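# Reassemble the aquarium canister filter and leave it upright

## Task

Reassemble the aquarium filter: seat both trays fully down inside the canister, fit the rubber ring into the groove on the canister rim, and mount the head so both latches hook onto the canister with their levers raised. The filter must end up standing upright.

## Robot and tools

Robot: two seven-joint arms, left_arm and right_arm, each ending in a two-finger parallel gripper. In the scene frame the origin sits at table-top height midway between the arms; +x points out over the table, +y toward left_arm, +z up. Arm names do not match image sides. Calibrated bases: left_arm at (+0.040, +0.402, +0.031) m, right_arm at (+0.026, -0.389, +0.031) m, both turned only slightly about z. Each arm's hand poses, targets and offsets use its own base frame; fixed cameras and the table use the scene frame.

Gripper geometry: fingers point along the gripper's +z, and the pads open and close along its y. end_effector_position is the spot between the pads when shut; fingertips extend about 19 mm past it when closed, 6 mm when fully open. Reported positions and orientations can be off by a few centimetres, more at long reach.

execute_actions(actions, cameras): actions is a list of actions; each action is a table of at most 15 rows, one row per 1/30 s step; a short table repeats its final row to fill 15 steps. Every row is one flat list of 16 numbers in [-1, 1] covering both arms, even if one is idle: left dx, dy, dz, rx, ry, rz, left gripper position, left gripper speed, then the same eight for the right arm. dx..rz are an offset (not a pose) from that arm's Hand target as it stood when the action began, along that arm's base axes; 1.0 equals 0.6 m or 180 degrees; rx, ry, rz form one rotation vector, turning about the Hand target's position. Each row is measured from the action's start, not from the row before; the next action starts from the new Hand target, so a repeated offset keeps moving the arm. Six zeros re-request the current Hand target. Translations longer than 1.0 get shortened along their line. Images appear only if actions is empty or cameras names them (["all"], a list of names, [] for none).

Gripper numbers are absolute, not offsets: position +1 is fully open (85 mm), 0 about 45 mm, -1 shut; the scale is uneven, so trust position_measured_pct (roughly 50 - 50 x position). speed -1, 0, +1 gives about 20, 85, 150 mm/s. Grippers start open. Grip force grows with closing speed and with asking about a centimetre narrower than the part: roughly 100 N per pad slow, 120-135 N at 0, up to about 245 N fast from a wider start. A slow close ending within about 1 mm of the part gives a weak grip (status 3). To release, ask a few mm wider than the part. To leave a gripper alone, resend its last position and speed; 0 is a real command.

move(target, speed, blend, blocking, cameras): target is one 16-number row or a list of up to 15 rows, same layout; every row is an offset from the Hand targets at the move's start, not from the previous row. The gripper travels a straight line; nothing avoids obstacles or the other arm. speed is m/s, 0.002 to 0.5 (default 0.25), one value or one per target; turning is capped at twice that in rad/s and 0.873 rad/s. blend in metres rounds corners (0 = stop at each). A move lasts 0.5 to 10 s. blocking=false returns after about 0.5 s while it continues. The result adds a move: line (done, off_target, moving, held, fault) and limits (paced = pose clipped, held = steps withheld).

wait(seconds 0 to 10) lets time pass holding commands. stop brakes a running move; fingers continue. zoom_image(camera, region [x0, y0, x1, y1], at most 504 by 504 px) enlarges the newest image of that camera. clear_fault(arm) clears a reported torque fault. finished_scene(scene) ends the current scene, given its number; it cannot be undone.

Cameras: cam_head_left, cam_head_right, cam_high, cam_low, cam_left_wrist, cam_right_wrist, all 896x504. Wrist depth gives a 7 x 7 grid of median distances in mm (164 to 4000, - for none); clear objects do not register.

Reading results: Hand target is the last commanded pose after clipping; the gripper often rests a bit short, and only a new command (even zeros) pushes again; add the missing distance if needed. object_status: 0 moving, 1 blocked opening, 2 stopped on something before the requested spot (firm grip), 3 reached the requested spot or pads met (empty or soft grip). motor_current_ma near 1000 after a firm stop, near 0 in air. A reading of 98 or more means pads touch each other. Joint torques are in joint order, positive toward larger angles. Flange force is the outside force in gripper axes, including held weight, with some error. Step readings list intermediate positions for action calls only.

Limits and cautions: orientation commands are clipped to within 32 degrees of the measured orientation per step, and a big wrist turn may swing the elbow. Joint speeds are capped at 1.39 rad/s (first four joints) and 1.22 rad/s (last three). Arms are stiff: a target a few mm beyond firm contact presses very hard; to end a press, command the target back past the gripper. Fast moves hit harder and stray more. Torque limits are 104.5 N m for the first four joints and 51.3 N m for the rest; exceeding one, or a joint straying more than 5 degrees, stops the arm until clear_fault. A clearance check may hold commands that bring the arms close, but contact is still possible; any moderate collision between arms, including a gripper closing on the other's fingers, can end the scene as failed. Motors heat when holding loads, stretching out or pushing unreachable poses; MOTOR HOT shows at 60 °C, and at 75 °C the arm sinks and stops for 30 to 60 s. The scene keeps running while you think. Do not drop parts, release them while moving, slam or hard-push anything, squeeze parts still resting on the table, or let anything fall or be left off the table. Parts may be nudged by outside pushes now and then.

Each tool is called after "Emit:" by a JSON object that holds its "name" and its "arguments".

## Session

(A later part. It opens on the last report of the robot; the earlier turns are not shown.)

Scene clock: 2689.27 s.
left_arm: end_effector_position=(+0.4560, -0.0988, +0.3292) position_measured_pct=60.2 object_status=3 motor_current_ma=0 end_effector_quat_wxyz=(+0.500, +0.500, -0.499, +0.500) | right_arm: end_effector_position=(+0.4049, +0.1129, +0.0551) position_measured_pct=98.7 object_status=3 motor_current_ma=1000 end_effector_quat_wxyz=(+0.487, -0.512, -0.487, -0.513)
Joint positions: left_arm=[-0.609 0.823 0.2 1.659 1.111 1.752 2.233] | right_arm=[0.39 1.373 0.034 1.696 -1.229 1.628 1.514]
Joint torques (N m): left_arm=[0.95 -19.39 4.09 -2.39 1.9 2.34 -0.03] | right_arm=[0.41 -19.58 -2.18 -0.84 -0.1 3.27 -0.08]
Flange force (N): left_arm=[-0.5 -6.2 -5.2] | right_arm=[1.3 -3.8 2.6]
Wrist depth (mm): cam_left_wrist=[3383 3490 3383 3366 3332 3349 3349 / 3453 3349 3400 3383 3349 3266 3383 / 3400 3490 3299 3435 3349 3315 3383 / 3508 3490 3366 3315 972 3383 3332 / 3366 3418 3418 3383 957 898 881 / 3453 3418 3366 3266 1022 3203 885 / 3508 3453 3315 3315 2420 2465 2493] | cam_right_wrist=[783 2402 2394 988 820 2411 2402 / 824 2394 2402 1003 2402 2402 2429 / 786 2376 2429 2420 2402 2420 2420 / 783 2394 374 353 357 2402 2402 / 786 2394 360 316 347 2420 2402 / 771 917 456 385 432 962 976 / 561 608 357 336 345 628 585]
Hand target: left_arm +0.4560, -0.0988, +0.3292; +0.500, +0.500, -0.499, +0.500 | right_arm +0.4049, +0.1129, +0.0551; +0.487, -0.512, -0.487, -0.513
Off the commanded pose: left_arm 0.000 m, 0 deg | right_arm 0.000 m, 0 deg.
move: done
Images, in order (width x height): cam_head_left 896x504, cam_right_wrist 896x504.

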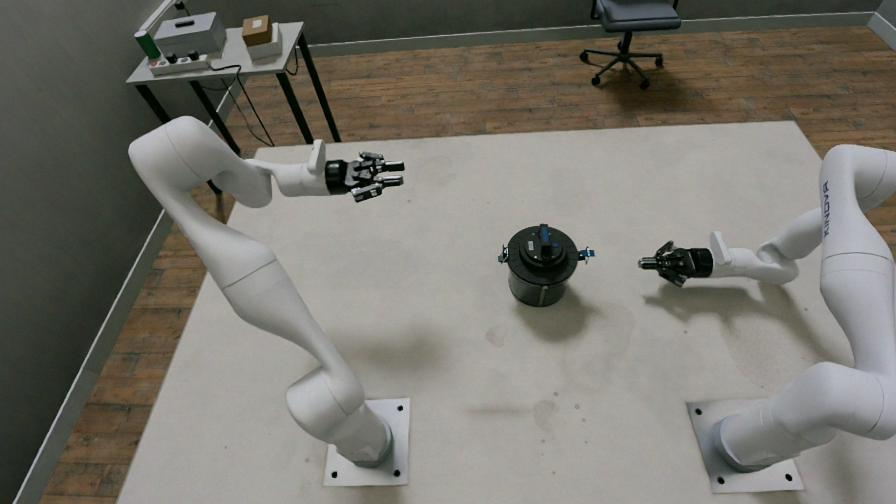

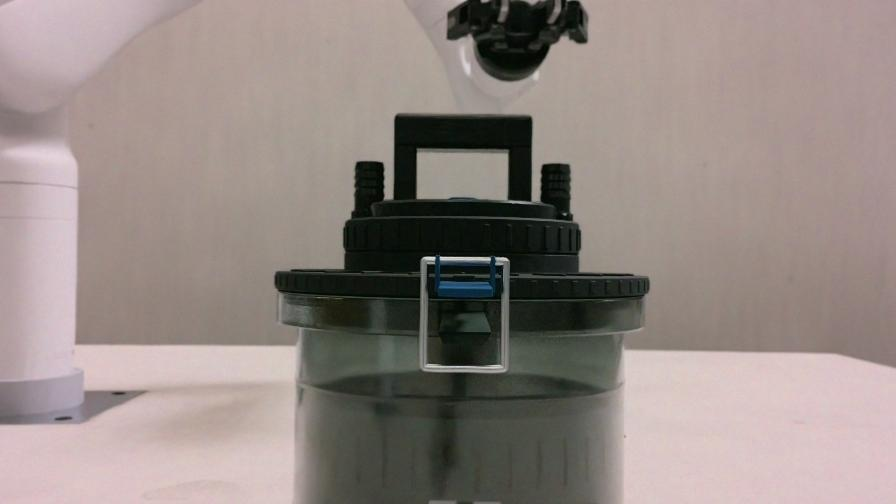

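Emit:
{"name": "move", "arguments": {"target": [[-0.093,-0.1687,0.02,0.3849,-0.3849,-0.3849,0.1,-1,0,0,0,0,0,0,-1,-1]], "speed": [0.2]}}

Emit:
{"name": "move", "arguments": {"target": [[-0.0272,-0.3667,-0.1,0,0,-0.0183,0.1,-1,0,0,0,0,0,0,-1,-1]], "speed": [0.15], "cameras": ["cam_left_wrist","cam_right_wrist","cam_head_left"]}}

Scene clock: 2707.83 s.
left_arm: end_effector_position=(+0.4003, -0.2000, +0.3412) position_measured_pct=45.0 object_status=3 motor_current_ma=0 end_effector_quat_wxyz=(+0.000, +0.000, +1.000, -0.001) | right_arm: end_effector_position=(+0.4049, +0.1129, +0.0551) position_measured_pct=98.7 object_status=3 motor_current_ma=1000 end_effector_quat_wxyz=(+0.487, -0.512, -0.487, -0.513)
Joint positions: left_arm=[0.211 0.33 0.288 1.354 -0.092 1.47 2.065] | right_arm=[0.39 1.373 0.034 1.696 -1.229 1.628 1.514]
Joint torques (N m): left_arm=[1.03 -15.75 1.58 -7.01 0.24 0.01 -0.03] | right_arm=[0.36 -19.31 -2.09 -0.53 -0.08 3.27 -0.07]
Flange force (N): left_arm=[-7.8 -1.5 -5.6] | right_arm=[1.4 -2.9 2.2]
Wrist depth (mm): cam_left_wrist=[518 516 518 517 516 517 520 / 516 516 518 514 514 516 514 / 384 515 514 514 517 517 517 / 381 515 514 516 516 515 515 / 359 506 515 515 514 512 517 / 358 512 514 514 513 512 512 / 381 514 514 512 512 513 512] | cam_right_wrist=[780 2385 2429 2394 2420 2429 2385 / 823 2394 2402 2394 2438 2420 2447 / 782 2402 2385 2420 2411 2402 2411 / 785 2402 374 352 357 2394 2394 / 786 2368 360 316 348 2368 2429 / 769 920 456 385 431 961 976 / 559 608 356 336 346 627 585]
Hand target: left_arm +0.4003, -0.2000, +0.3412; +0.000, +0.000, +1.000, -0.001 | right_arm +0.4049, +0.1129, +0.0551; +0.487, -0.512, -0.487, -0.513
Off the commanded pose: left_arm 0.000 m, 0 deg | right_arm 0.000 m, 0 deg.
move: done

Scene clock: 2709.87 s.
left_arm: end_effector_position=(+0.3839, -0.4200, +0.2811) position_measured_pct=45.0 object_status=3 motor_current_ma=0 end_effector_quat_wxyz=(+0.000, +0.028, +1.000, +0.000) | right_arm: end_effector_position=(+0.4049, +0.1129, +0.0551) position_measured_pct=98.7 object_status=3 motor_current_ma=1000 end_effector_quat_wxyz=(+0.487, -0.512, -0.487, -0.513)
Joint positions: left_arm=[0.63 0.668 0.34 1.014 -0.208 1.49 2.432] | right_arm=[0.39 1.373 0.034 1.696 -1.229 1.628 1.514]
Joint torques (N m): left_arm=[1.01 -22.23 2.51 -6.78 0.14 0 -0.03] | right_arm=[0.35 -19.39 -2.11 -0.55 -0.09 3.26 -0.06]
Flange force (N): left_arm=[-10.2 -7.6 -5.4] | right_arm=[1.2 -2.9 2.2]
Wrist depth (mm): cam_left_wrist=[457 455 455 457 457 459 457 / 455 456 455 455 455 457 455 / 455 457 456 456 456 455 456 / 454 453 322 322 324 454 456 / 452 454 320 290 321 455 455 / 454 322 296 248 297 338 454 / 454 454 296 247 297 453 454] | cam_right_wrist=[805 2376 2394 2429 2394 2411 2438 / 805 2385 2411 2420 2429 2402 2429 / 784 2376 2394 2368 2402 2411 2429 / 784 2420 374 352 357 2394 2411 / 785 2411 361 316 348 2420 2385 / 768 920 456 385 431 961 972 / 560 609 357 336 345 626 584]
Hand target: left_arm +0.3839, -0.4200, +0.2811; +0.000, +0.028, +1.000, +0.000 | right_arm +0.4049, +0.1129, +0.0551; +0.487, -0.512, -0.487, -0.513
Off the commanded pose: left_arm 0.000 m, 0 deg | right_arm 0.000 m, 0 deg.
move: done
Images, in order (width x height): cam_head_left 896x504, cam_left_wrist 896x504, cam_right_wrist 896x504.

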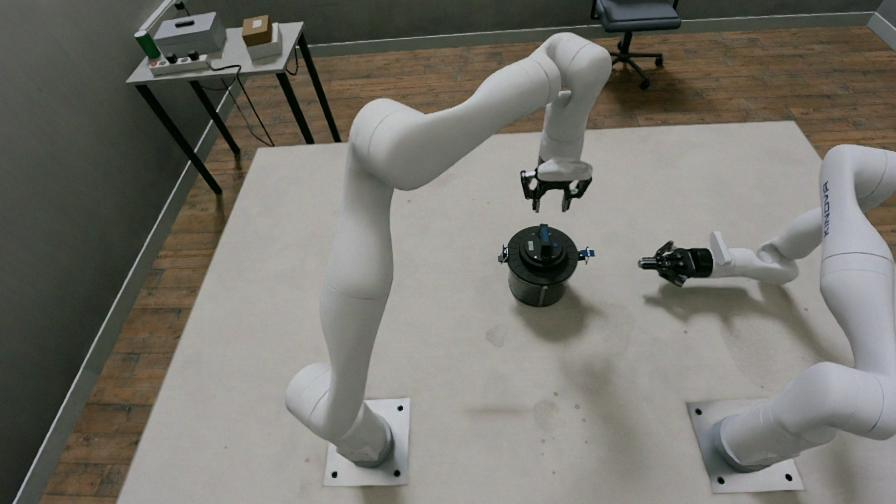

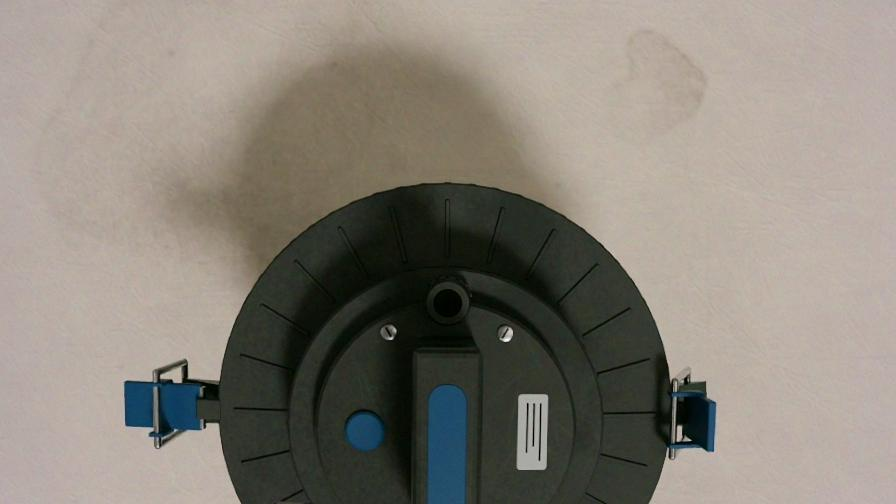

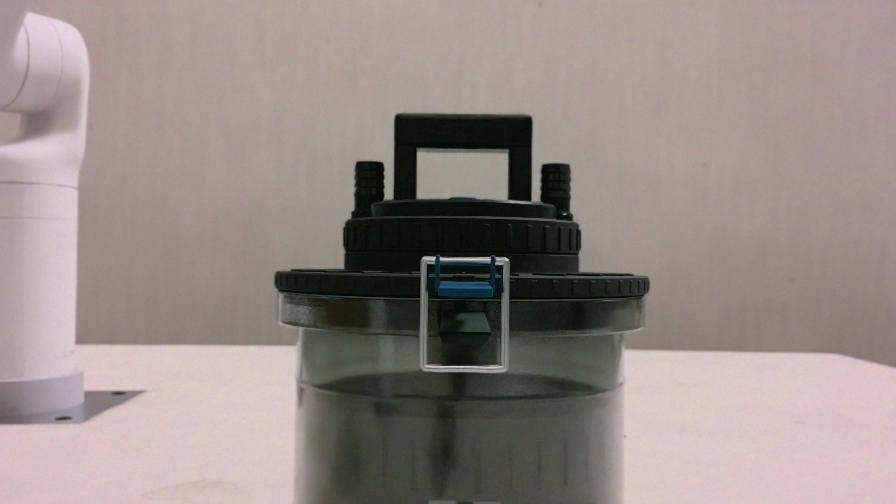

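Emit:
{"name": "move", "arguments": {"target": [[0,0,-0.1827,0,0,0,0.1,-1,0,0,0,0,0,0,-1,-1]], "speed": [0.07], "cameras": ["cam_left_wrist","cam_right_wrist"]}}

Emit:
{"name": "move", "arguments": {"target": [[0,0,0,0,0,0,-0.8,-1,0,0,0,0,0,0,-1,-1]]}}

Emit:
{"name": "wait", "arguments": {"seconds": 0.8}}

Scene clock: 2717.63 s.
left_arm: end_effector_position=(+0.3840, -0.4200, +0.1716) position_measured_pct=45.0 object_status=3 motor_current_ma=0 end_effector_quat_wxyz=(+0.000, +0.028, +1.000, +0.000) | right_arm: end_effector_position=(+0.4049, +0.1129, +0.0551) position_measured_pct=98.7 object_status=3 motor_current_ma=1000 end_effector_quat_wxyz=(+0.487, -0.512, -0.487, -0.513)
Joint positions: left_arm=[0.622 0.737 0.318 1.246 -0.227 1.192 2.46] | right_arm=[0.39 1.373 0.034 1.696 -1.229 1.628 1.514]
Joint torques (N m): left_arm=[0.93 -22.49 2.69 -6.26 0.12 -0.05 -0.03] | right_arm=[0.4 -19.38 -2.1 -0.57 -0.1 3.28 -0.06]
Flange force (N): left_arm=[-8.6 -6.1 -2.5] | right_arm=[1.3 -3.0 2.3]
Wrist depth (mm): cam_left_wrist=[347 347 347 347 348 346 348 / 345 346 346 346 346 346 347 / 346 346 213 212 213 347 347 / 346 213 213 212 213 345 346 / 344 212 188 189 189 213 346 / 343 212 181 177 181 213 346 / 213 212 180 - 181 213 206] | cam_right_wrist=[804 2385 2420 368 2411 2394 2420 / 806 2385 2429 398 2402 2402 2429 / 785 2402 2385 398 402 2438 2411 / 782 2394 374 352 356 2429 2394 / 785 2360 361 316 347 2420 2376 / 768 917 455 385 432 962 975 / 559 607 357 336 345 627 584]
Hand target: left_arm +0.3839, -0.4200, +0.1715; +0.000, +0.028, +1.000, +0.000 | right_arm +0.4049, +0.1129, +0.0551; +0.487, -0.512, -0.487, -0.513
Off the commanded pose: left_arm 0.000 m, 0 deg | right_arm 0.000 m, 0 deg.
move: done
Images, in order (width x height): cam_left_wrist 896x504, cam_right_wrist 896x504.

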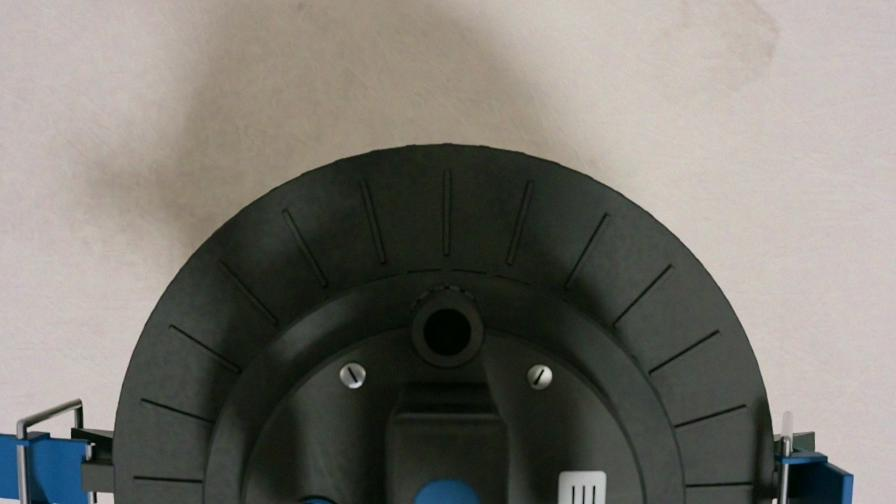

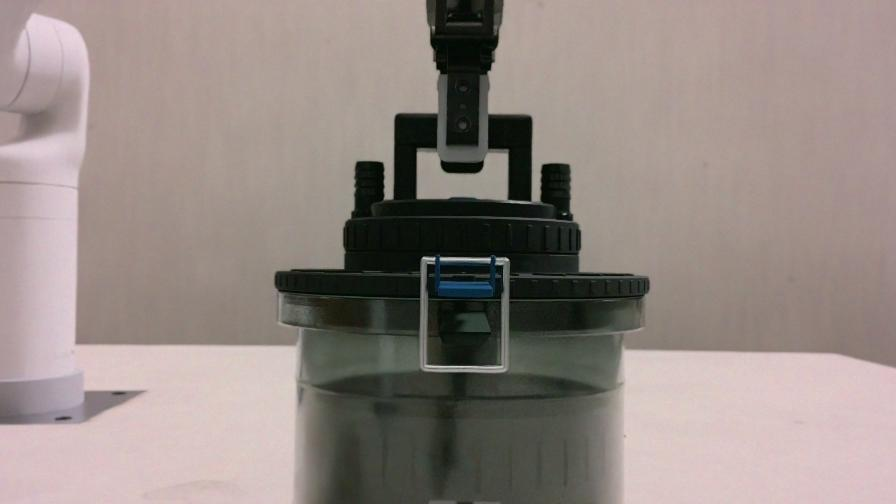

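Scene clock: 2719.57 s.
left_arm: end_effector_position=(+0.3839, -0.4200, +0.1715) position_measured_pct=77.9 object_status=0 motor_current_ma=1000 end_effector_quat_wxyz=(+0.000, +0.028, +1.000, +0.000) | right_arm: end_effector_position=(+0.4049, +0.1129, +0.0551) position_measured_pct=98.7 object_status=3 motor_current_ma=1000 end_effector_quat_wxyz=(+0.487, -0.512, -0.487, -0.513)
Joint positions: left_arm=[0.622 0.737 0.318 1.246 -0.227 1.192 2.46] | right_arm=[0.39 1.373 0.034 1.696 -1.229 1.628 1.514]
Joint torques (N m): left_arm=[2.08 -20.08 3.32 -6.06 0.38 -0.89 -0.17] | right_arm=[0.37 -19.37 -2.11 -0.55 -0.08 3.28 -0.06]
Flange force (N): left_arm=[-7.3 -2.5 -7.0] | right_arm=[1.3 -2.9 2.3]
Wrist depth (mm): cam_left_wrist=[347 347 347 347 347 348 347 / 346 345 345 347 347 347 348 / 345 346 213 214 213 346 346 / 345 212 213 212 213 346 347 / 346 212 189 189 189 213 345 / 345 212 180 175 181 213 344 / 214 211 180 - 181 213 205] | cam_right_wrist=[806 2385 2394 385 2420 2411 2394 / 806 2376 2411 397 2420 2411 2402 / 782 2376 2402 398 402 2420 2429 / 784 2394 374 352 356 2429 2411 / 786 2368 361 316 346 2385 2394 / 769 918 456 385 432 964 979 / 559 604 358 336 345 627 585]
Hand target: left_arm +0.3839, -0.4200, +0.1715; +0.000, +0.028, +1.000, -0.001 | right_arm +0.4049, +0.1129, +0.0551; +0.487, -0.512, -0.487, -0.513
Off the commanded pose: left_arm 0.000 m, 0 deg | right_arm 0.000 m, 0 deg.
move: done

Scene clock: 2720.37 s.
left_arm: end_effector_position=(+0.3839, -0.4200, +0.1715) position_measured_pct=77.9 object_status=2 motor_current_ma=1000 end_effector_quat_wxyz=(+0.000, +0.028, +1.000, -0.001) | right_arm: end_effector_position=(+0.4049, +0.1129, +0.0551) position_measured_pct=98.7 object_status=3 motor_current_ma=1000 end_effector_quat_wxyz=(+0.487, -0.512, -0.487, -0.513)
Joint positions: left_arm=[0.622 0.737 0.318 1.246 -0.227 1.192 2.46] | right_arm=[0.39 1.373 0.034 1.696 -1.229 1.628 1.514]
Joint torques (N m): left_arm=[2.14 -20.17 3.42 -6.13 0.44 -0.91 -0.18] | right_arm=[0.4 -19.39 -2.11 -0.57 -0.09 3.26 -0.1]
Flange force (N): left_arm=[-7.3 -2.3 -6.8] | right_arm=[1.2 -3.1 2.3]
Wrist depth (mm): cam_left_wrist=[346 347 346 347 347 347 348 / 346 346 347 346 346 347 348 / 346 345 213 213 213 346 347 / 346 213 213 212 213 346 346 / 344 212 189 189 189 213 345 / 343 212 181 175 181 213 345 / 214 212 180 - 181 213 205] | cam_right_wrist=[805 2385 2385 385 2385 2420 2429 / 808 2402 2394 397 2394 2429 2411 / 785 2402 2402 398 402 2402 2420 / 782 2368 374 352 356 2429 2394 / 785 2411 360 315 346 2385 2411 / 768 917 455 385 432 962 978 / 560 608 357 336 345 627 586]
Hand target: left_arm +0.3839, -0.4200, +0.1715; +0.000, +0.028, +1.000, -0.001 | right_arm +0.4049, +0.1129, +0.0551; +0.487, -0.512, -0.487, -0.513
Tool commands: left_gripper/position=-0.8 left_gripper/speed=-1.0 right_gripper/position=-1.0 right_gripper/speed=-1.0
Off the commanded pose: left_arm 0.000 m, 0 deg | right_arm 0.000 m, 0 deg.
wait: 0.80 s; at rest by 0.17 s

Emit:
{"name": "move", "arguments": {"target": [[0,0,-0.0032,0,0,0,-0.8,-1,0.0087,0.1663,0.0332,0,0,0,-1,-1],[0,0,-0.0032,0,0,0,-0.8,-1,0.0107,0.2052,0.0398,0,0,0,-1,-1]], "speed": [0.06,0.03], "cameras": ["cam_left_wrist","cam_right_wrist","cam_low"]}}

Emit:
{"name": "zoom_image", "arguments": {"camera": "cam_low", "region": [300, 180, 400, 230]}}

Emit:
{"name": "zoom_image", "arguments": {"camera": "cam_left_wrist", "region": [0, 380, 200, 504]}}

Scene clock: 2732.53 s.
left_arm: end_effector_position=(+0.3839, -0.4200, +0.1696) position_measured_pct=77.9 object_status=2 motor_current_ma=1000 end_effector_quat_wxyz=(+0.000, +0.028, +1.000, +0.000) | right_arm: end_effector_position=(+0.4113, +0.2360, +0.0789) position_measured_pct=98.7 object_status=3 motor_current_ma=1000 end_effector_quat_wxyz=(+0.487, -0.512, -0.487, -0.513)
Joint positions: left_arm=[0.622 0.739 0.317 1.249 -0.227 1.187 2.461] | right_arm=[0.202 1.312 -0.101 1.843 -1.447 1.474 1.571]
Joint torques (N m): left_arm=[3.08 3.66 1.52 -0.19 0.46 -6.16 -0.2] | right_arm=[0.7 -18.81 -3.27 -0.47 0.13 3.25 -0.06]
Flange force (N): left_arm=[3.9 10.8 -52.7] | right_arm=[1.4 -3.1 2.1]
Wrist depth (mm): cam_left_wrist=[345 346 346 346 347 348 347 / 346 347 346 346 347 347 348 / 346 346 213 213 213 346 346 / 345 213 213 213 213 346 345 / 345 212 188 188 189 213 346 / 345 212 180 175 181 213 344 / 214 212 181 - 180 212 210] | cam_right_wrist=[2271 2263 2286 261 - 2294 2318 / 2271 2248 2263 271 2278 2294 2278 / 2263 2263 2271 268 275 2294 2302 / 2271 2278 278 242 277 2263 2294 / 2271 2248 244 230 238 2318 2278 / 935 231 213 189 208 227 1130 / 694 646 244 179 221 617 670]
Hand target: left_arm +0.3839, -0.4200, +0.1696; +0.000, +0.028, +1.000, +0.000 | right_arm +0.4113, +0.2360, +0.0789; +0.487, -0.512, -0.487, -0.513
Off the commanded pose: left_arm 0.000 m, 0 deg | right_arm 0.000 m, 0 deg.
move: done
Images, in order (width x height): cam_low 896x504, cam_left_wrist 896x504, cam_right_wrist 896x504.

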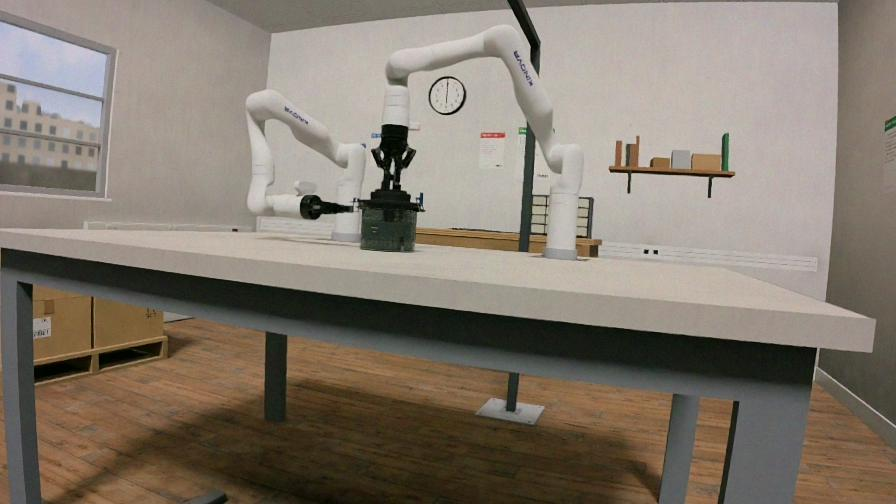

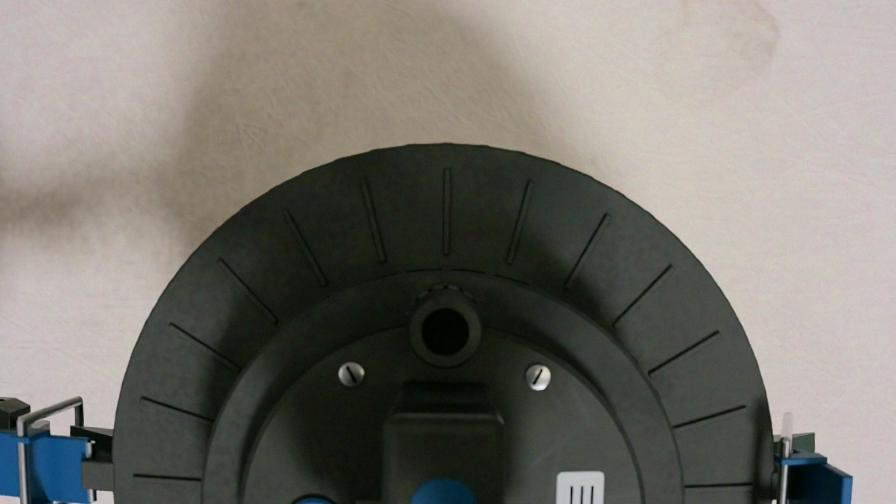

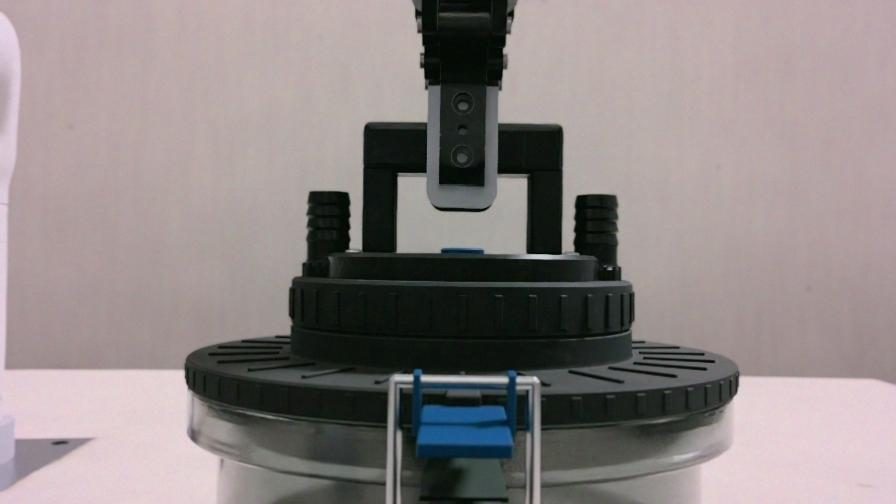

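Scaled by 5.040 from the camera's 896x504 image, which has a finer 1280x720 frame.

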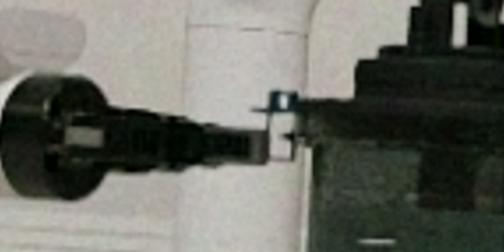

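Scaled by 2.520 from the camera's 896x504 image, which has a finer 1280x720 frame.

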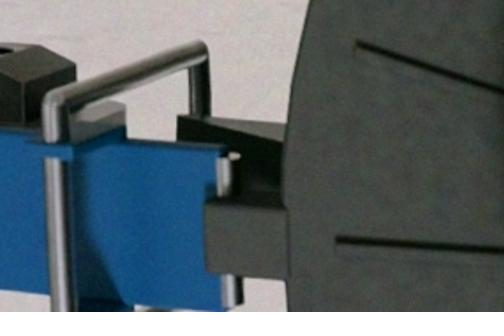

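Emit:
{"name": "move", "arguments": {"target": [[0,0,0,0,0,0,-0.8,-1,0,0,0.01667,0,0,0,-1,-1],[0,0,0,0,0,0,-0.8,-1,0.0003,0.0047,0.0402,0,0,0,-1,-1],[0,0,0,0,0,0,-0.8,-1,0.0007,0.0113,0.051,0,0,0,-1,-1]], "speed": 0.02, "blend": 0.003, "cameras": ["cam_low", "cam_left_wrist", "cam_right_wrist"]}}

Scene clock: 2782.50 s.
left_arm: end_effector_position=(+0.3839, -0.4200, +0.1696) position_measured_pct=77.9 object_status=2 motor_current_ma=1000 end_effector_quat_wxyz=(+0.000, +0.028, +1.000, +0.000) | right_arm: end_effector_position=(+0.4117, +0.2428, +0.1095) position_measured_pct=98.7 object_status=3 motor_current_ma=1000 end_effector_quat_wxyz=(+0.487, -0.512, -0.487, -0.513)
Joint positions: left_arm=[0.622 0.739 0.317 1.249 -0.227 1.187 2.461] | right_arm=[0.192 1.236 -0.112 1.891 -1.465 1.469 1.544]
Joint torques (N m): left_arm=[2.6 3.21 1.2 -0.35 0.26 -6.07 -0.21] | right_arm=[-0.01 -20.12 -4.91 -0.68 -0.18 4.35 -0.16]
Flange force (N): left_arm=[4.2 9.9 -51.9] | right_arm=[-3.1 -3.6 -0.1]
Wrist depth (mm): cam_left_wrist=[346 346 346 347 346 346 347 / 345 346 347 346 346 346 346 / 345 346 213 213 213 347 346 / 345 213 213 213 213 346 347 / 344 212 189 189 189 213 345 / 344 212 181 175 181 212 345 / 212 212 180 - 180 212 210] | cam_right_wrist=[2271 2294 2240 226 - 2302 2294 / 2248 2294 2278 256 - 2302 2286 / 2255 2278 2278 263 2294 2278 2294 / 2263 2248 2271 261 268 2263 2310 / 2278 2263 273 277 271 2286 2286 / 1094 2248 244 231 237 2263 1167 / 819 245 232 223 230 270 851]
Hand target: left_arm +0.3839, -0.4200, +0.1696; +0.000, +0.028, +1.000, +0.000 | right_arm +0.4117, +0.2428, +0.1095; +0.487, -0.512, -0.487, -0.513
Off the commanded pose: left_arm 0.000 m, 0 deg | right_arm 0.000 m, 0 deg.
move: done
Images, in order (width x height): cam_low 896x504, cam_left_wrist 896x504, cam_right_wrist 896x504.

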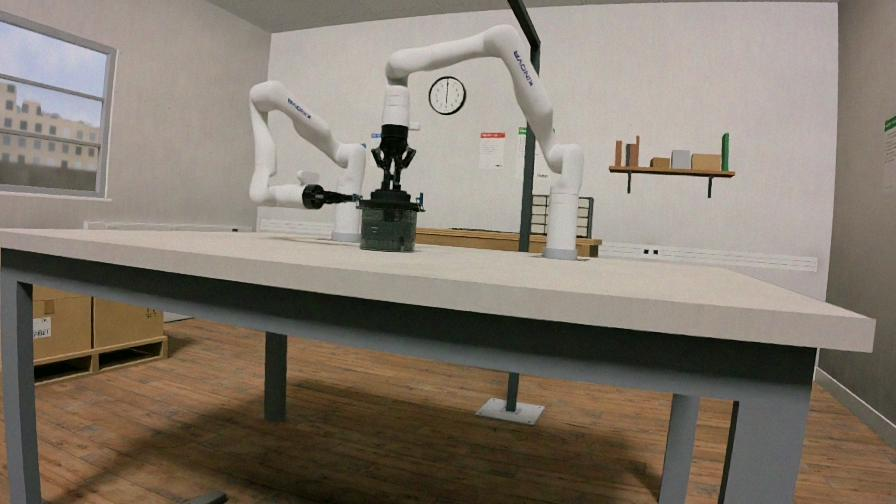

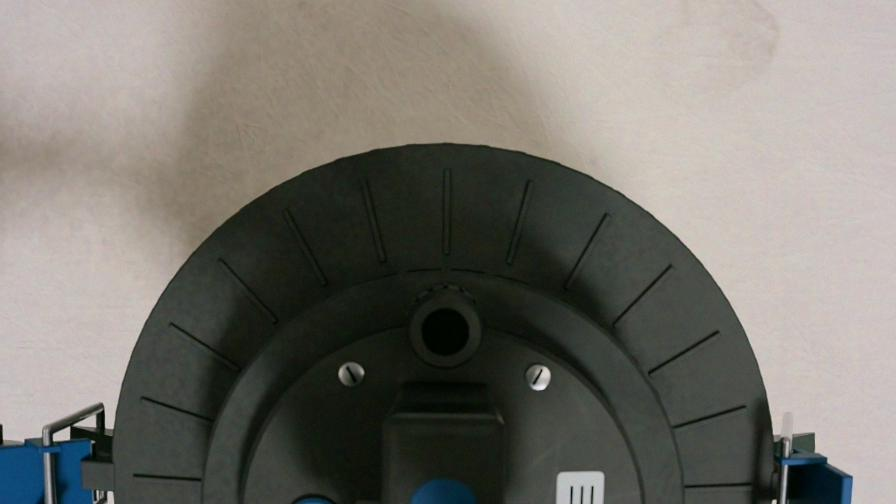

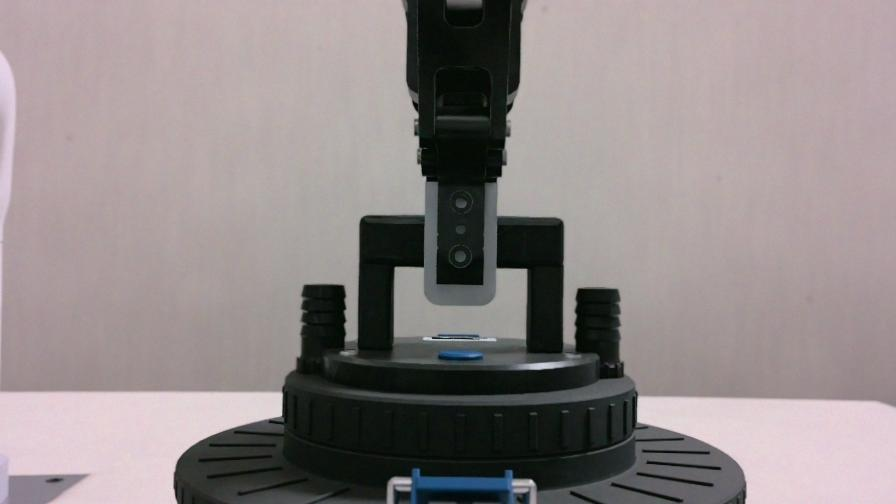

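Emit:
{"name": "move", "arguments": {"target": [[0,0,0,0,0,0,-0.8,-1,0,0,0,0.0005,0.0092,0.0073,0,0,0,-1,-1],[0,0,0,0,0,0,-0.8,-1,0.0008,0.0162,0.012,0,0,0,-1,-1]], "speed": 0.015, "blend": 0.003, "cameras": ["cam_left_wrist", "cam_right_wrist"]}}


Emit:
{"name": "move", "arguments": {"target": [[0,0,0,0,0,0,-0.8,-1,0.0005,0.0092,0.0073,0,0,0,-1,-1],[0,0,0,0,0,0,-0.8,-1,0.0008,0.0162,0.012,0,0,0,-1,-1]], "speed": 0.015, "blend": 0.003, "cameras": ["cam_left_wrist", "cam_right_wrist"]}}

Scene clock: 2792.97 s.
left_arm: end_effector_position=(+0.3839, -0.4200, +0.1696) position_measured_pct=77.9 object_status=2 motor_current_ma=1000 end_effector_quat_wxyz=(+0.000, +0.028, +1.000, +0.000) | right_arm: end_effector_position=(+0.4122, +0.2525, +0.1167) position_measured_pct=98.7 object_status=3 motor_current_ma=1000 end_effector_quat_wxyz=(+0.487, -0.512, -0.487, -0.513)
Joint positions: left_arm=[0.622 0.739 0.317 1.249 -0.227 1.187 2.461] | right_arm=[0.177 1.219 -0.123 1.904 -1.486 1.459 1.541]
Joint torques (N m): left_arm=[0.72 1.06 -0.04 0.32 -0.38 -4.5 -0.2] | right_arm=[0.12 -19.21 -3.96 -0.86 0.04 3.59 -0.08]
Flange force (N): left_arm=[2.6 3.8 -47.4] | right_arm=[-0.6 -3.3 0.8]
Wrist depth (mm): cam_left_wrist=[347 345 346 346 347 347 348 / 346 346 346 346 346 346 346 / 344 345 213 213 213 346 345 / 345 213 213 212 213 346 346 / 346 212 189 188 189 213 346 / 343 212 181 176 180 212 345 / 204 212 180 - 180 212 210] | cam_right_wrist=[2248 2271 2255 213 - 2255 2286 / 2255 2255 2263 227 - 2278 2278 / 2255 2271 2271 2255 - 2302 2286 / 2255 2248 2232 251 2286 2294 2278 / 2263 2248 261 251 258 2255 2263 / 2255 1147 254 229 257 2263 2271 / 846 787 225 213 219 299 884]
Hand target: left_arm +0.3839, -0.4200, +0.1696; +0.000, +0.028, +1.000, +0.000 | right_arm +0.4122, +0.2525, +0.1167; +0.487, -0.512, -0.487, -0.513
Off the commanded pose: left_arm 0.000 m, 0 deg | right_arm 0.000 m, 0 deg.
move: done; blend cut to 0.0025 m at target 1
Images, in order (width x height): cam_left_wrist 896x504, cam_right_wrist 896x504.

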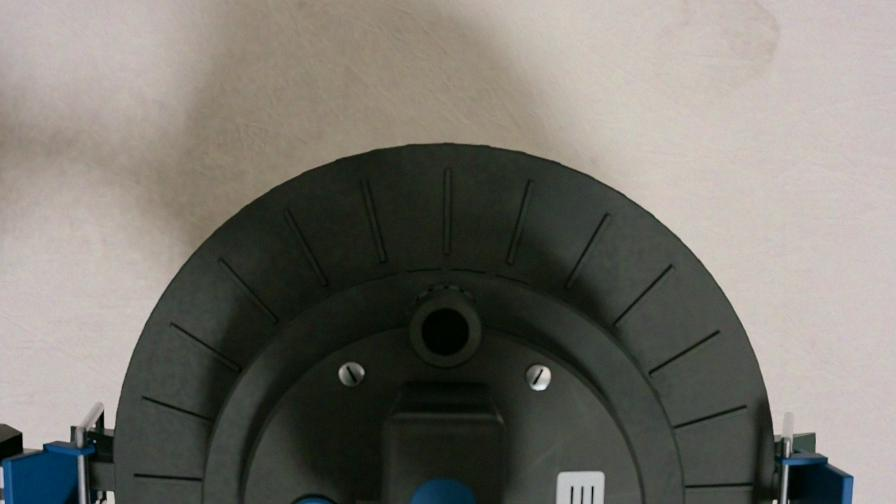

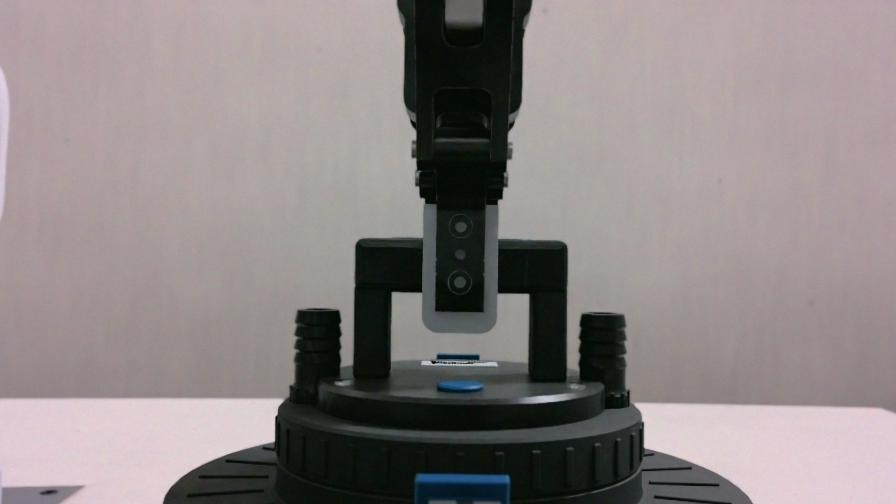

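Continue: θ=80 then final gentle push.

Emit:
{"name": "move", "arguments": {"target": [[0,0,0,0,0,0,-0.8,-1,0.0005,0.0078,0.0022,0,0,0,-1,-1],[0,0,0,0,0,0,-0.8,-1,0.0007,0.0123,0.003,0,0,0,-1,-1]], "speed": 0.012, "blend": 0.002, "cameras": ["cam_left_wrist", "cam_right_wrist"]}}

Scene clock: 2798.23 s.
left_arm: end_effector_position=(+0.3839, -0.4200, +0.1696) position_measured_pct=77.9 object_status=2 motor_current_ma=1000 end_effector_quat_wxyz=(+0.000, +0.028, +1.000, -0.001) | right_arm: end_effector_position=(+0.4127, +0.2599, +0.1185) position_measured_pct=98.7 object_status=3 motor_current_ma=1000 end_effector_quat_wxyz=(+0.487, -0.512, -0.487, -0.513)
Joint positions: left_arm=[0.622 0.739 0.317 1.249 -0.227 1.187 2.461] | right_arm=[0.164 1.215 -0.132 1.909 -1.501 1.45 1.541]
Joint torques (N m): left_arm=[1.85 2.05 0.67 0.07 -0.04 -5.21 -0.2] | right_arm=[0.25 -18.67 -3.66 -0.93 0.05 3.23 -0.07]
Flange force (N): left_arm=[3.0 6.9 -49.5] | right_arm=[0.9 -3.3 0.9]
Wrist depth (mm): cam_left_wrist=[346 346 347 347 346 346 347 / 346 345 346 347 346 347 346 / 346 345 213 213 213 346 346 / 346 213 212 212 213 346 345 / 346 212 189 189 188 212 344 / 344 212 181 175 181 213 344 / 200 212 180 - 181 212 210] | cam_right_wrist=[2248 2240 2240 206 - 2263 2278 / 2240 2263 2240 220 - 2271 2278 / 2218 2255 2263 2218 - 2271 2255 / 2225 2240 2271 250 2240 2240 2278 / 2240 2232 253 243 254 2255 2271 / 2271 1155 251 230 252 2263 2263 / 856 793 215 205 214 821 895]
Hand target: left_arm +0.3839, -0.4200, +0.1696; +0.000, +0.028, +1.000, -0.001 | right_arm +0.4127, +0.2599, +0.1185; +0.487, -0.512, -0.487, -0.513
Off the commanded pose: left_arm 0.000 m, 0 deg | right_arm 0.000 m, 0 deg.
move: done; blend cut to 0.0014 m at target 1
Images, in order (width x height): cam_left_wrist 896x504, cam_right_wrist 896x504.

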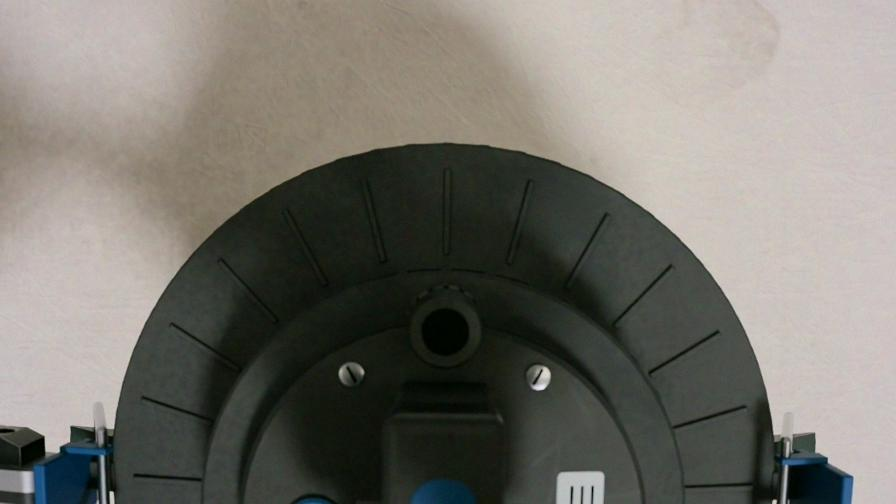

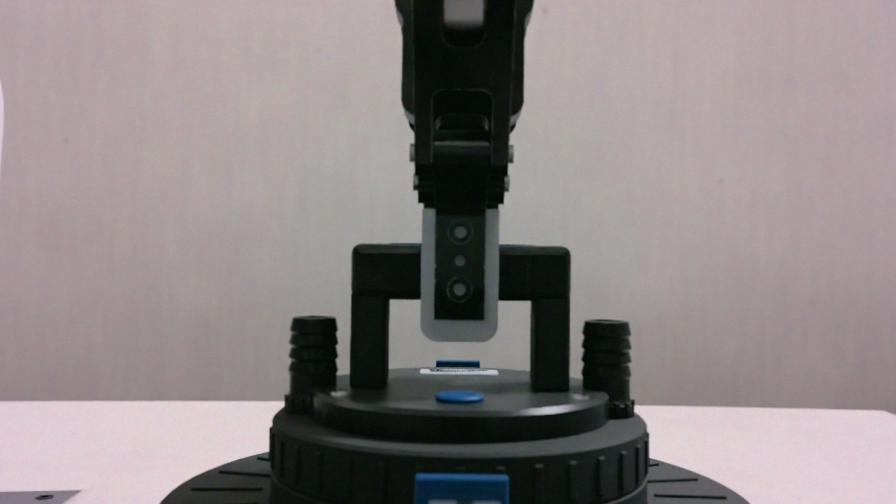

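Emit:
{"name": "move", "arguments": {"target": [0,0,0,0,0,0,-0.8,-1,0,0.0042,0.0003,0,0,0,-1,-1], "speed": 0.01, "cameras": ["cam_left_wrist"]}}

Emit:
{"name": "zoom_image", "arguments": {"camera": "cam_left_wrist", "region": [0, 380, 130, 504]}}

Emit:
{"name": "zoom_image", "arguments": {"camera": "cam_left_wrist", "region": [760, 380, 890, 504]}}

Scene clock: 2806.17 s.
left_arm: end_effector_position=(+0.3840, -0.4199, +0.1696) position_measured_pct=77.9 object_status=2 motor_current_ma=1000 end_effector_quat_wxyz=(+0.000, +0.028, +1.000, +0.000) | right_arm: end_effector_position=(+0.4127, +0.2623, +0.1187) position_measured_pct=98.7 object_status=3 motor_current_ma=1000 end_effector_quat_wxyz=(+0.487, -0.512, -0.487, -0.513)
Joint positions: left_arm=[0.622 0.739 0.317 1.249 -0.227 1.187 2.461] | right_arm=[0.16 1.214 -0.135 1.91 -1.507 1.448 1.543]
Joint torques (N m): left_arm=[8.63 3.95 6.23 -0.95 3.09 -7.54 -0.1] | right_arm=[-17.03 -16.01 -14.42 -0.47 -0.25 1.56 -0.05]
Flange force (N): left_arm=[-0.6 20.3 -53.5] | right_arm=[6.6 -4.2 -42.7]
Wrist depth (mm): cam_left_wrist=[346 346 346 346 346 347 347 / 345 346 346 346 345 346 347 / 345 344 213 213 213 345 346 / 345 213 213 212 213 346 346 / 344 212 188 189 189 213 346 / 344 212 180 175 181 212 346 / 203 212 180 - 181 212 210] | cam_right_wrist=[2255 2232 2286 205 - 2278 2278 / 2263 2248 2263 219 - 2271 2302 / 2232 2255 2248 2255 - 2263 2263 / 2240 2271 2248 249 2255 2271 2271 / 2210 2240 252 243 253 2263 2286 / 2225 1149 250 230 252 2263 2271 / 850 791 214 205 214 816 889]
Hand target: left_arm +0.3839, -0.4200, +0.1696; +0.000, +0.028, +1.000, +0.000 | right_arm +0.4126, +0.2624, +0.1187; +0.487, -0.512, -0.487, -0.513
Off the commanded pose: left_arm 0.000 m, 0 deg | right_arm 0.000 m, 0 deg.
move: done
Images, in order (width x height): cam_left_wrist 896x504.

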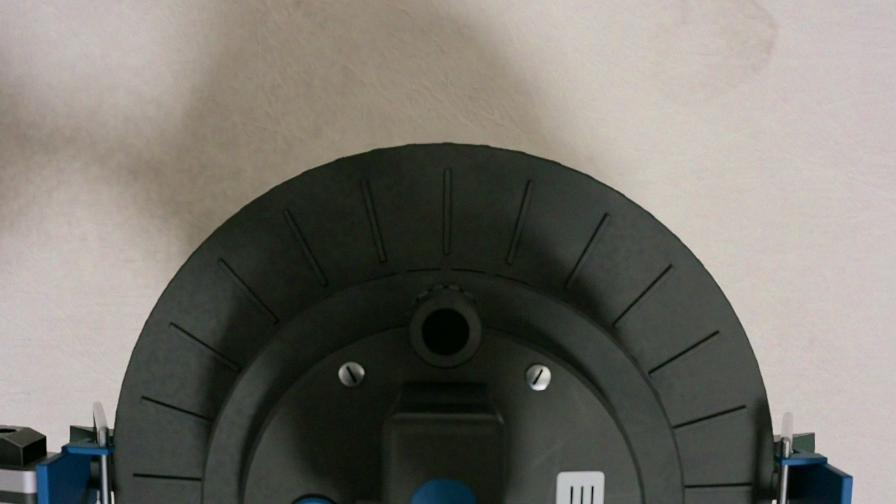

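Scaled by 3.877 from the camera's 896x504 image, which has a finer 1280x720 frame.

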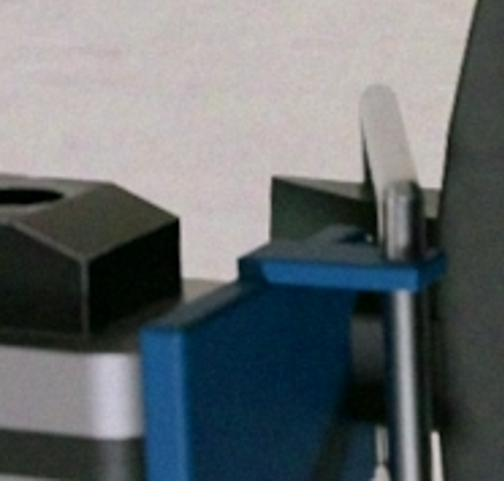

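Scaled by 3.877 from the camera's 896x504 image, which has a finer 1280x720 frame.

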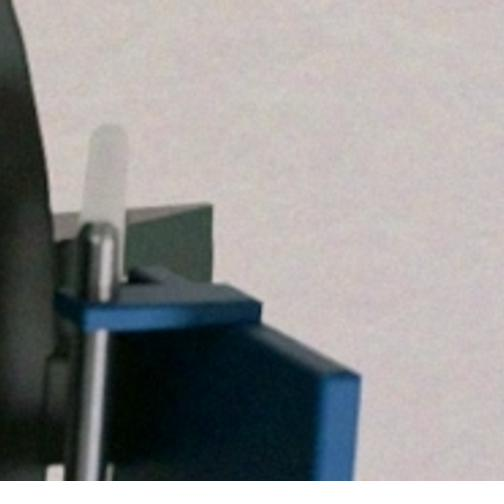

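Emit:
{"name": "move", "arguments": {"target": [[0,0,0,0,0,0,-0.8,-1,0,-0.02,0,0,0,0,-1,-1],[0,0,0,0,0,0,-0.8,-1,0,-0.1333,0,0,0,0,-1,-1],[0,0,0,0,0,0,-0.8,-1,0,-0.35,0.15,0,0,0,-1,-1]], "speed": [0.03, 0.08, 0.12], "blend": 0.005}}

Emit:
{"name": "move", "arguments": {"target": [0,0,0.0017,0,0,0,-0.8,-1,0,0,0,0,0,0,-1,-1], "speed": 0.01}}

Scene clock: 2817.27 s.
left_arm: end_effector_position=(+0.3839, -0.4200, +0.1696) position_measured_pct=77.9 object_status=2 motor_current_ma=1000 end_effector_quat_wxyz=(+0.000, +0.028, +1.000, +0.000) | right_arm: end_effector_position=(+0.4126, +0.0525, +0.2087) position_measured_pct=98.7 object_status=3 motor_current_ma=1000 end_effector_quat_wxyz=(+0.487, -0.512, -0.487, -0.513)
Joint positions: left_arm=[0.622 0.739 0.317 1.249 -0.227 1.187 2.461] | right_arm=[0.485 1.031 0.061 1.749 -1.148 1.777 1.265]
Joint torques (N m): left_arm=[7.88 4.08 5.58 -0.27 2.83 -7.01 -0.13] | right_arm=[0.53 -19.16 -1.49 -2.34 -0.87 2.91 -0.06]
Flange force (N): left_arm=[-1.0 18.0 -53.6] | right_arm=[-0.1 -1.4 1.8]
Wrist depth (mm): cam_left_wrist=[346 346 345 346 347 348 346 / 346 346 347 346 346 346 346 / 346 345 213 213 213 346 346 / 345 213 213 212 212 346 346 / 344 212 188 188 188 213 345 / 344 212 181 176 181 212 345 / 209 212 180 - 180 212 210] | cam_right_wrist=[749 738 2474 436 2483 2493 2493 / 767 2447 2456 435 2465 2474 2483 / 789 2456 2456 436 2474 2493 2465 / 853 2429 2429 431 2447 2474 2493 / 852 2465 2465 415 2456 2474 2465 / 835 2447 2465 450 2474 2456 2456 / 833 1226 1239 456 1275 1275 1186]
Hand target: left_arm +0.3839, -0.4200, +0.1696; +0.000, +0.028, +1.000, +0.000 | right_arm +0.4126, +0.0524, +0.2087; +0.487, -0.512, -0.487, -0.513
Off the commanded pose: left_arm 0.000 m, 0 deg | right_arm 0.000 m, 0 deg.
move: done

Scene clock: 2817.97 s.
left_arm: end_effector_position=(+0.3839, -0.4201, +0.1706) position_measured_pct=77.9 object_status=2 motor_current_ma=1000 end_effector_quat_wxyz=(+0.000, +0.028, +1.000, -0.001) | right_arm: end_effector_position=(+0.4126, +0.0524, +0.2087) position_measured_pct=98.7 object_status=3 motor_current_ma=1000 end_effector_quat_wxyz=(+0.487, -0.512, -0.487, -0.513)
Joint positions: left_arm=[0.622 0.738 0.317 1.248 -0.227 1.19 2.46] | right_arm=[0.485 1.031 0.061 1.749 -1.148 1.777 1.265]
Joint torques (N m): left_arm=[5.99 -10.16 5.64 -2.28 2.55 -2.47 -0.04] | right_arm=[0.37 -19.14 -1.53 -2.7 -0.79 3.15 -0.06]
Flange force (N): left_arm=[-9.4 5.4 -25.4] | right_arm=[0.0 -2.7 2.7]
Wrist depth (mm): cam_left_wrist=[346 347 346 346 347 348 348 / 345 346 346 346 345 346 346 / 345 345 213 213 213 346 346 / 345 213 212 213 213 345 346 / 344 213 188 188 189 213 346 / 345 212 181 176 181 213 346 / 209 212 180 - 181 212 212] | cam_right_wrist=[748 741 2465 435 2447 2493 2456 / 767 2438 2456 436 2456 2465 2502 / 791 2438 2438 435 2474 2465 2502 / 850 2465 2438 432 2502 2483 2493 / 852 2447 2456 414 2456 2456 2474 / 831 2447 2474 451 2465 2474 2493 / 834 1230 1249 456 1268 1280 1186]
Hand target: left_arm +0.3839, -0.4200, +0.1706; +0.000, +0.028, +1.000, +0.000 | right_arm +0.4126, +0.0524, +0.2087; +0.487, -0.512, -0.487, -0.513
Off the commanded pose: left_arm 0.000 m, 0 deg | right_arm 0.000 m, 0 deg.
move: done

Emit:
{"name": "move", "arguments": {"target": [0,0,0.0015,0,0,0,-0.8,-1,0,0,0,0,0,0,-1,-1], "speed": 0.01}}

Scene clock: 2824.30 s.
left_arm: end_effector_position=(+0.3839, -0.4200, +0.1714) position_measured_pct=77.9 object_status=2 motor_current_ma=1000 end_effector_quat_wxyz=(+0.000, +0.028, +1.000, +0.000) | right_arm: end_effector_position=(+0.4126, +0.0524, +0.2087) position_measured_pct=98.7 object_status=3 motor_current_ma=1000 end_effector_quat_wxyz=(+0.487, -0.512, -0.487, -0.513)
Joint positions: left_arm=[0.622 0.737 0.317 1.246 -0.227 1.192 2.46] | right_arm=[0.485 1.031 0.061 1.749 -1.148 1.777 1.265]
Joint torques (N m): left_arm=[3.65 -22.45 5.02 -5.39 1.62 0.44 0] | right_arm=[0.36 -19.17 -1.57 -2.69 -0.81 3.12 -0.09]
Flange force (N): left_arm=[-13.1 -3.8 -1.8] | right_arm=[-0.1 -2.7 2.6]
Wrist depth (mm): cam_left_wrist=[346 347 348 347 346 348 347 / 346 346 346 347 348 347 347 / 344 345 213 213 213 345 347 / 345 213 213 212 213 345 347 / 345 212 188 189 189 213 345 / 344 212 181 175 181 213 345 / 209 212 180 - 181 212 213] | cam_right_wrist=[748 741 2465 436 2474 2493 2493 / 768 2447 2456 435 2438 2483 2474 / 792 2447 2456 435 2474 2447 2493 / 853 2474 2483 431 2465 2456 2465 / 852 2456 2474 414 2465 2438 2456 / 833 2420 2465 450 2447 2456 2465 / 835 1226 1242 456 1273 1270 1180]
Hand target: left_arm +0.3839, -0.4200, +0.1715; +0.000, +0.028, +1.000, -0.001 | right_arm +0.4126, +0.0524, +0.2087; +0.487, -0.512, -0.487, -0.513
Off the commanded pose: left_arm 0.000 m, 0 deg | right_arm 0.000 m, 0 deg.
move: done


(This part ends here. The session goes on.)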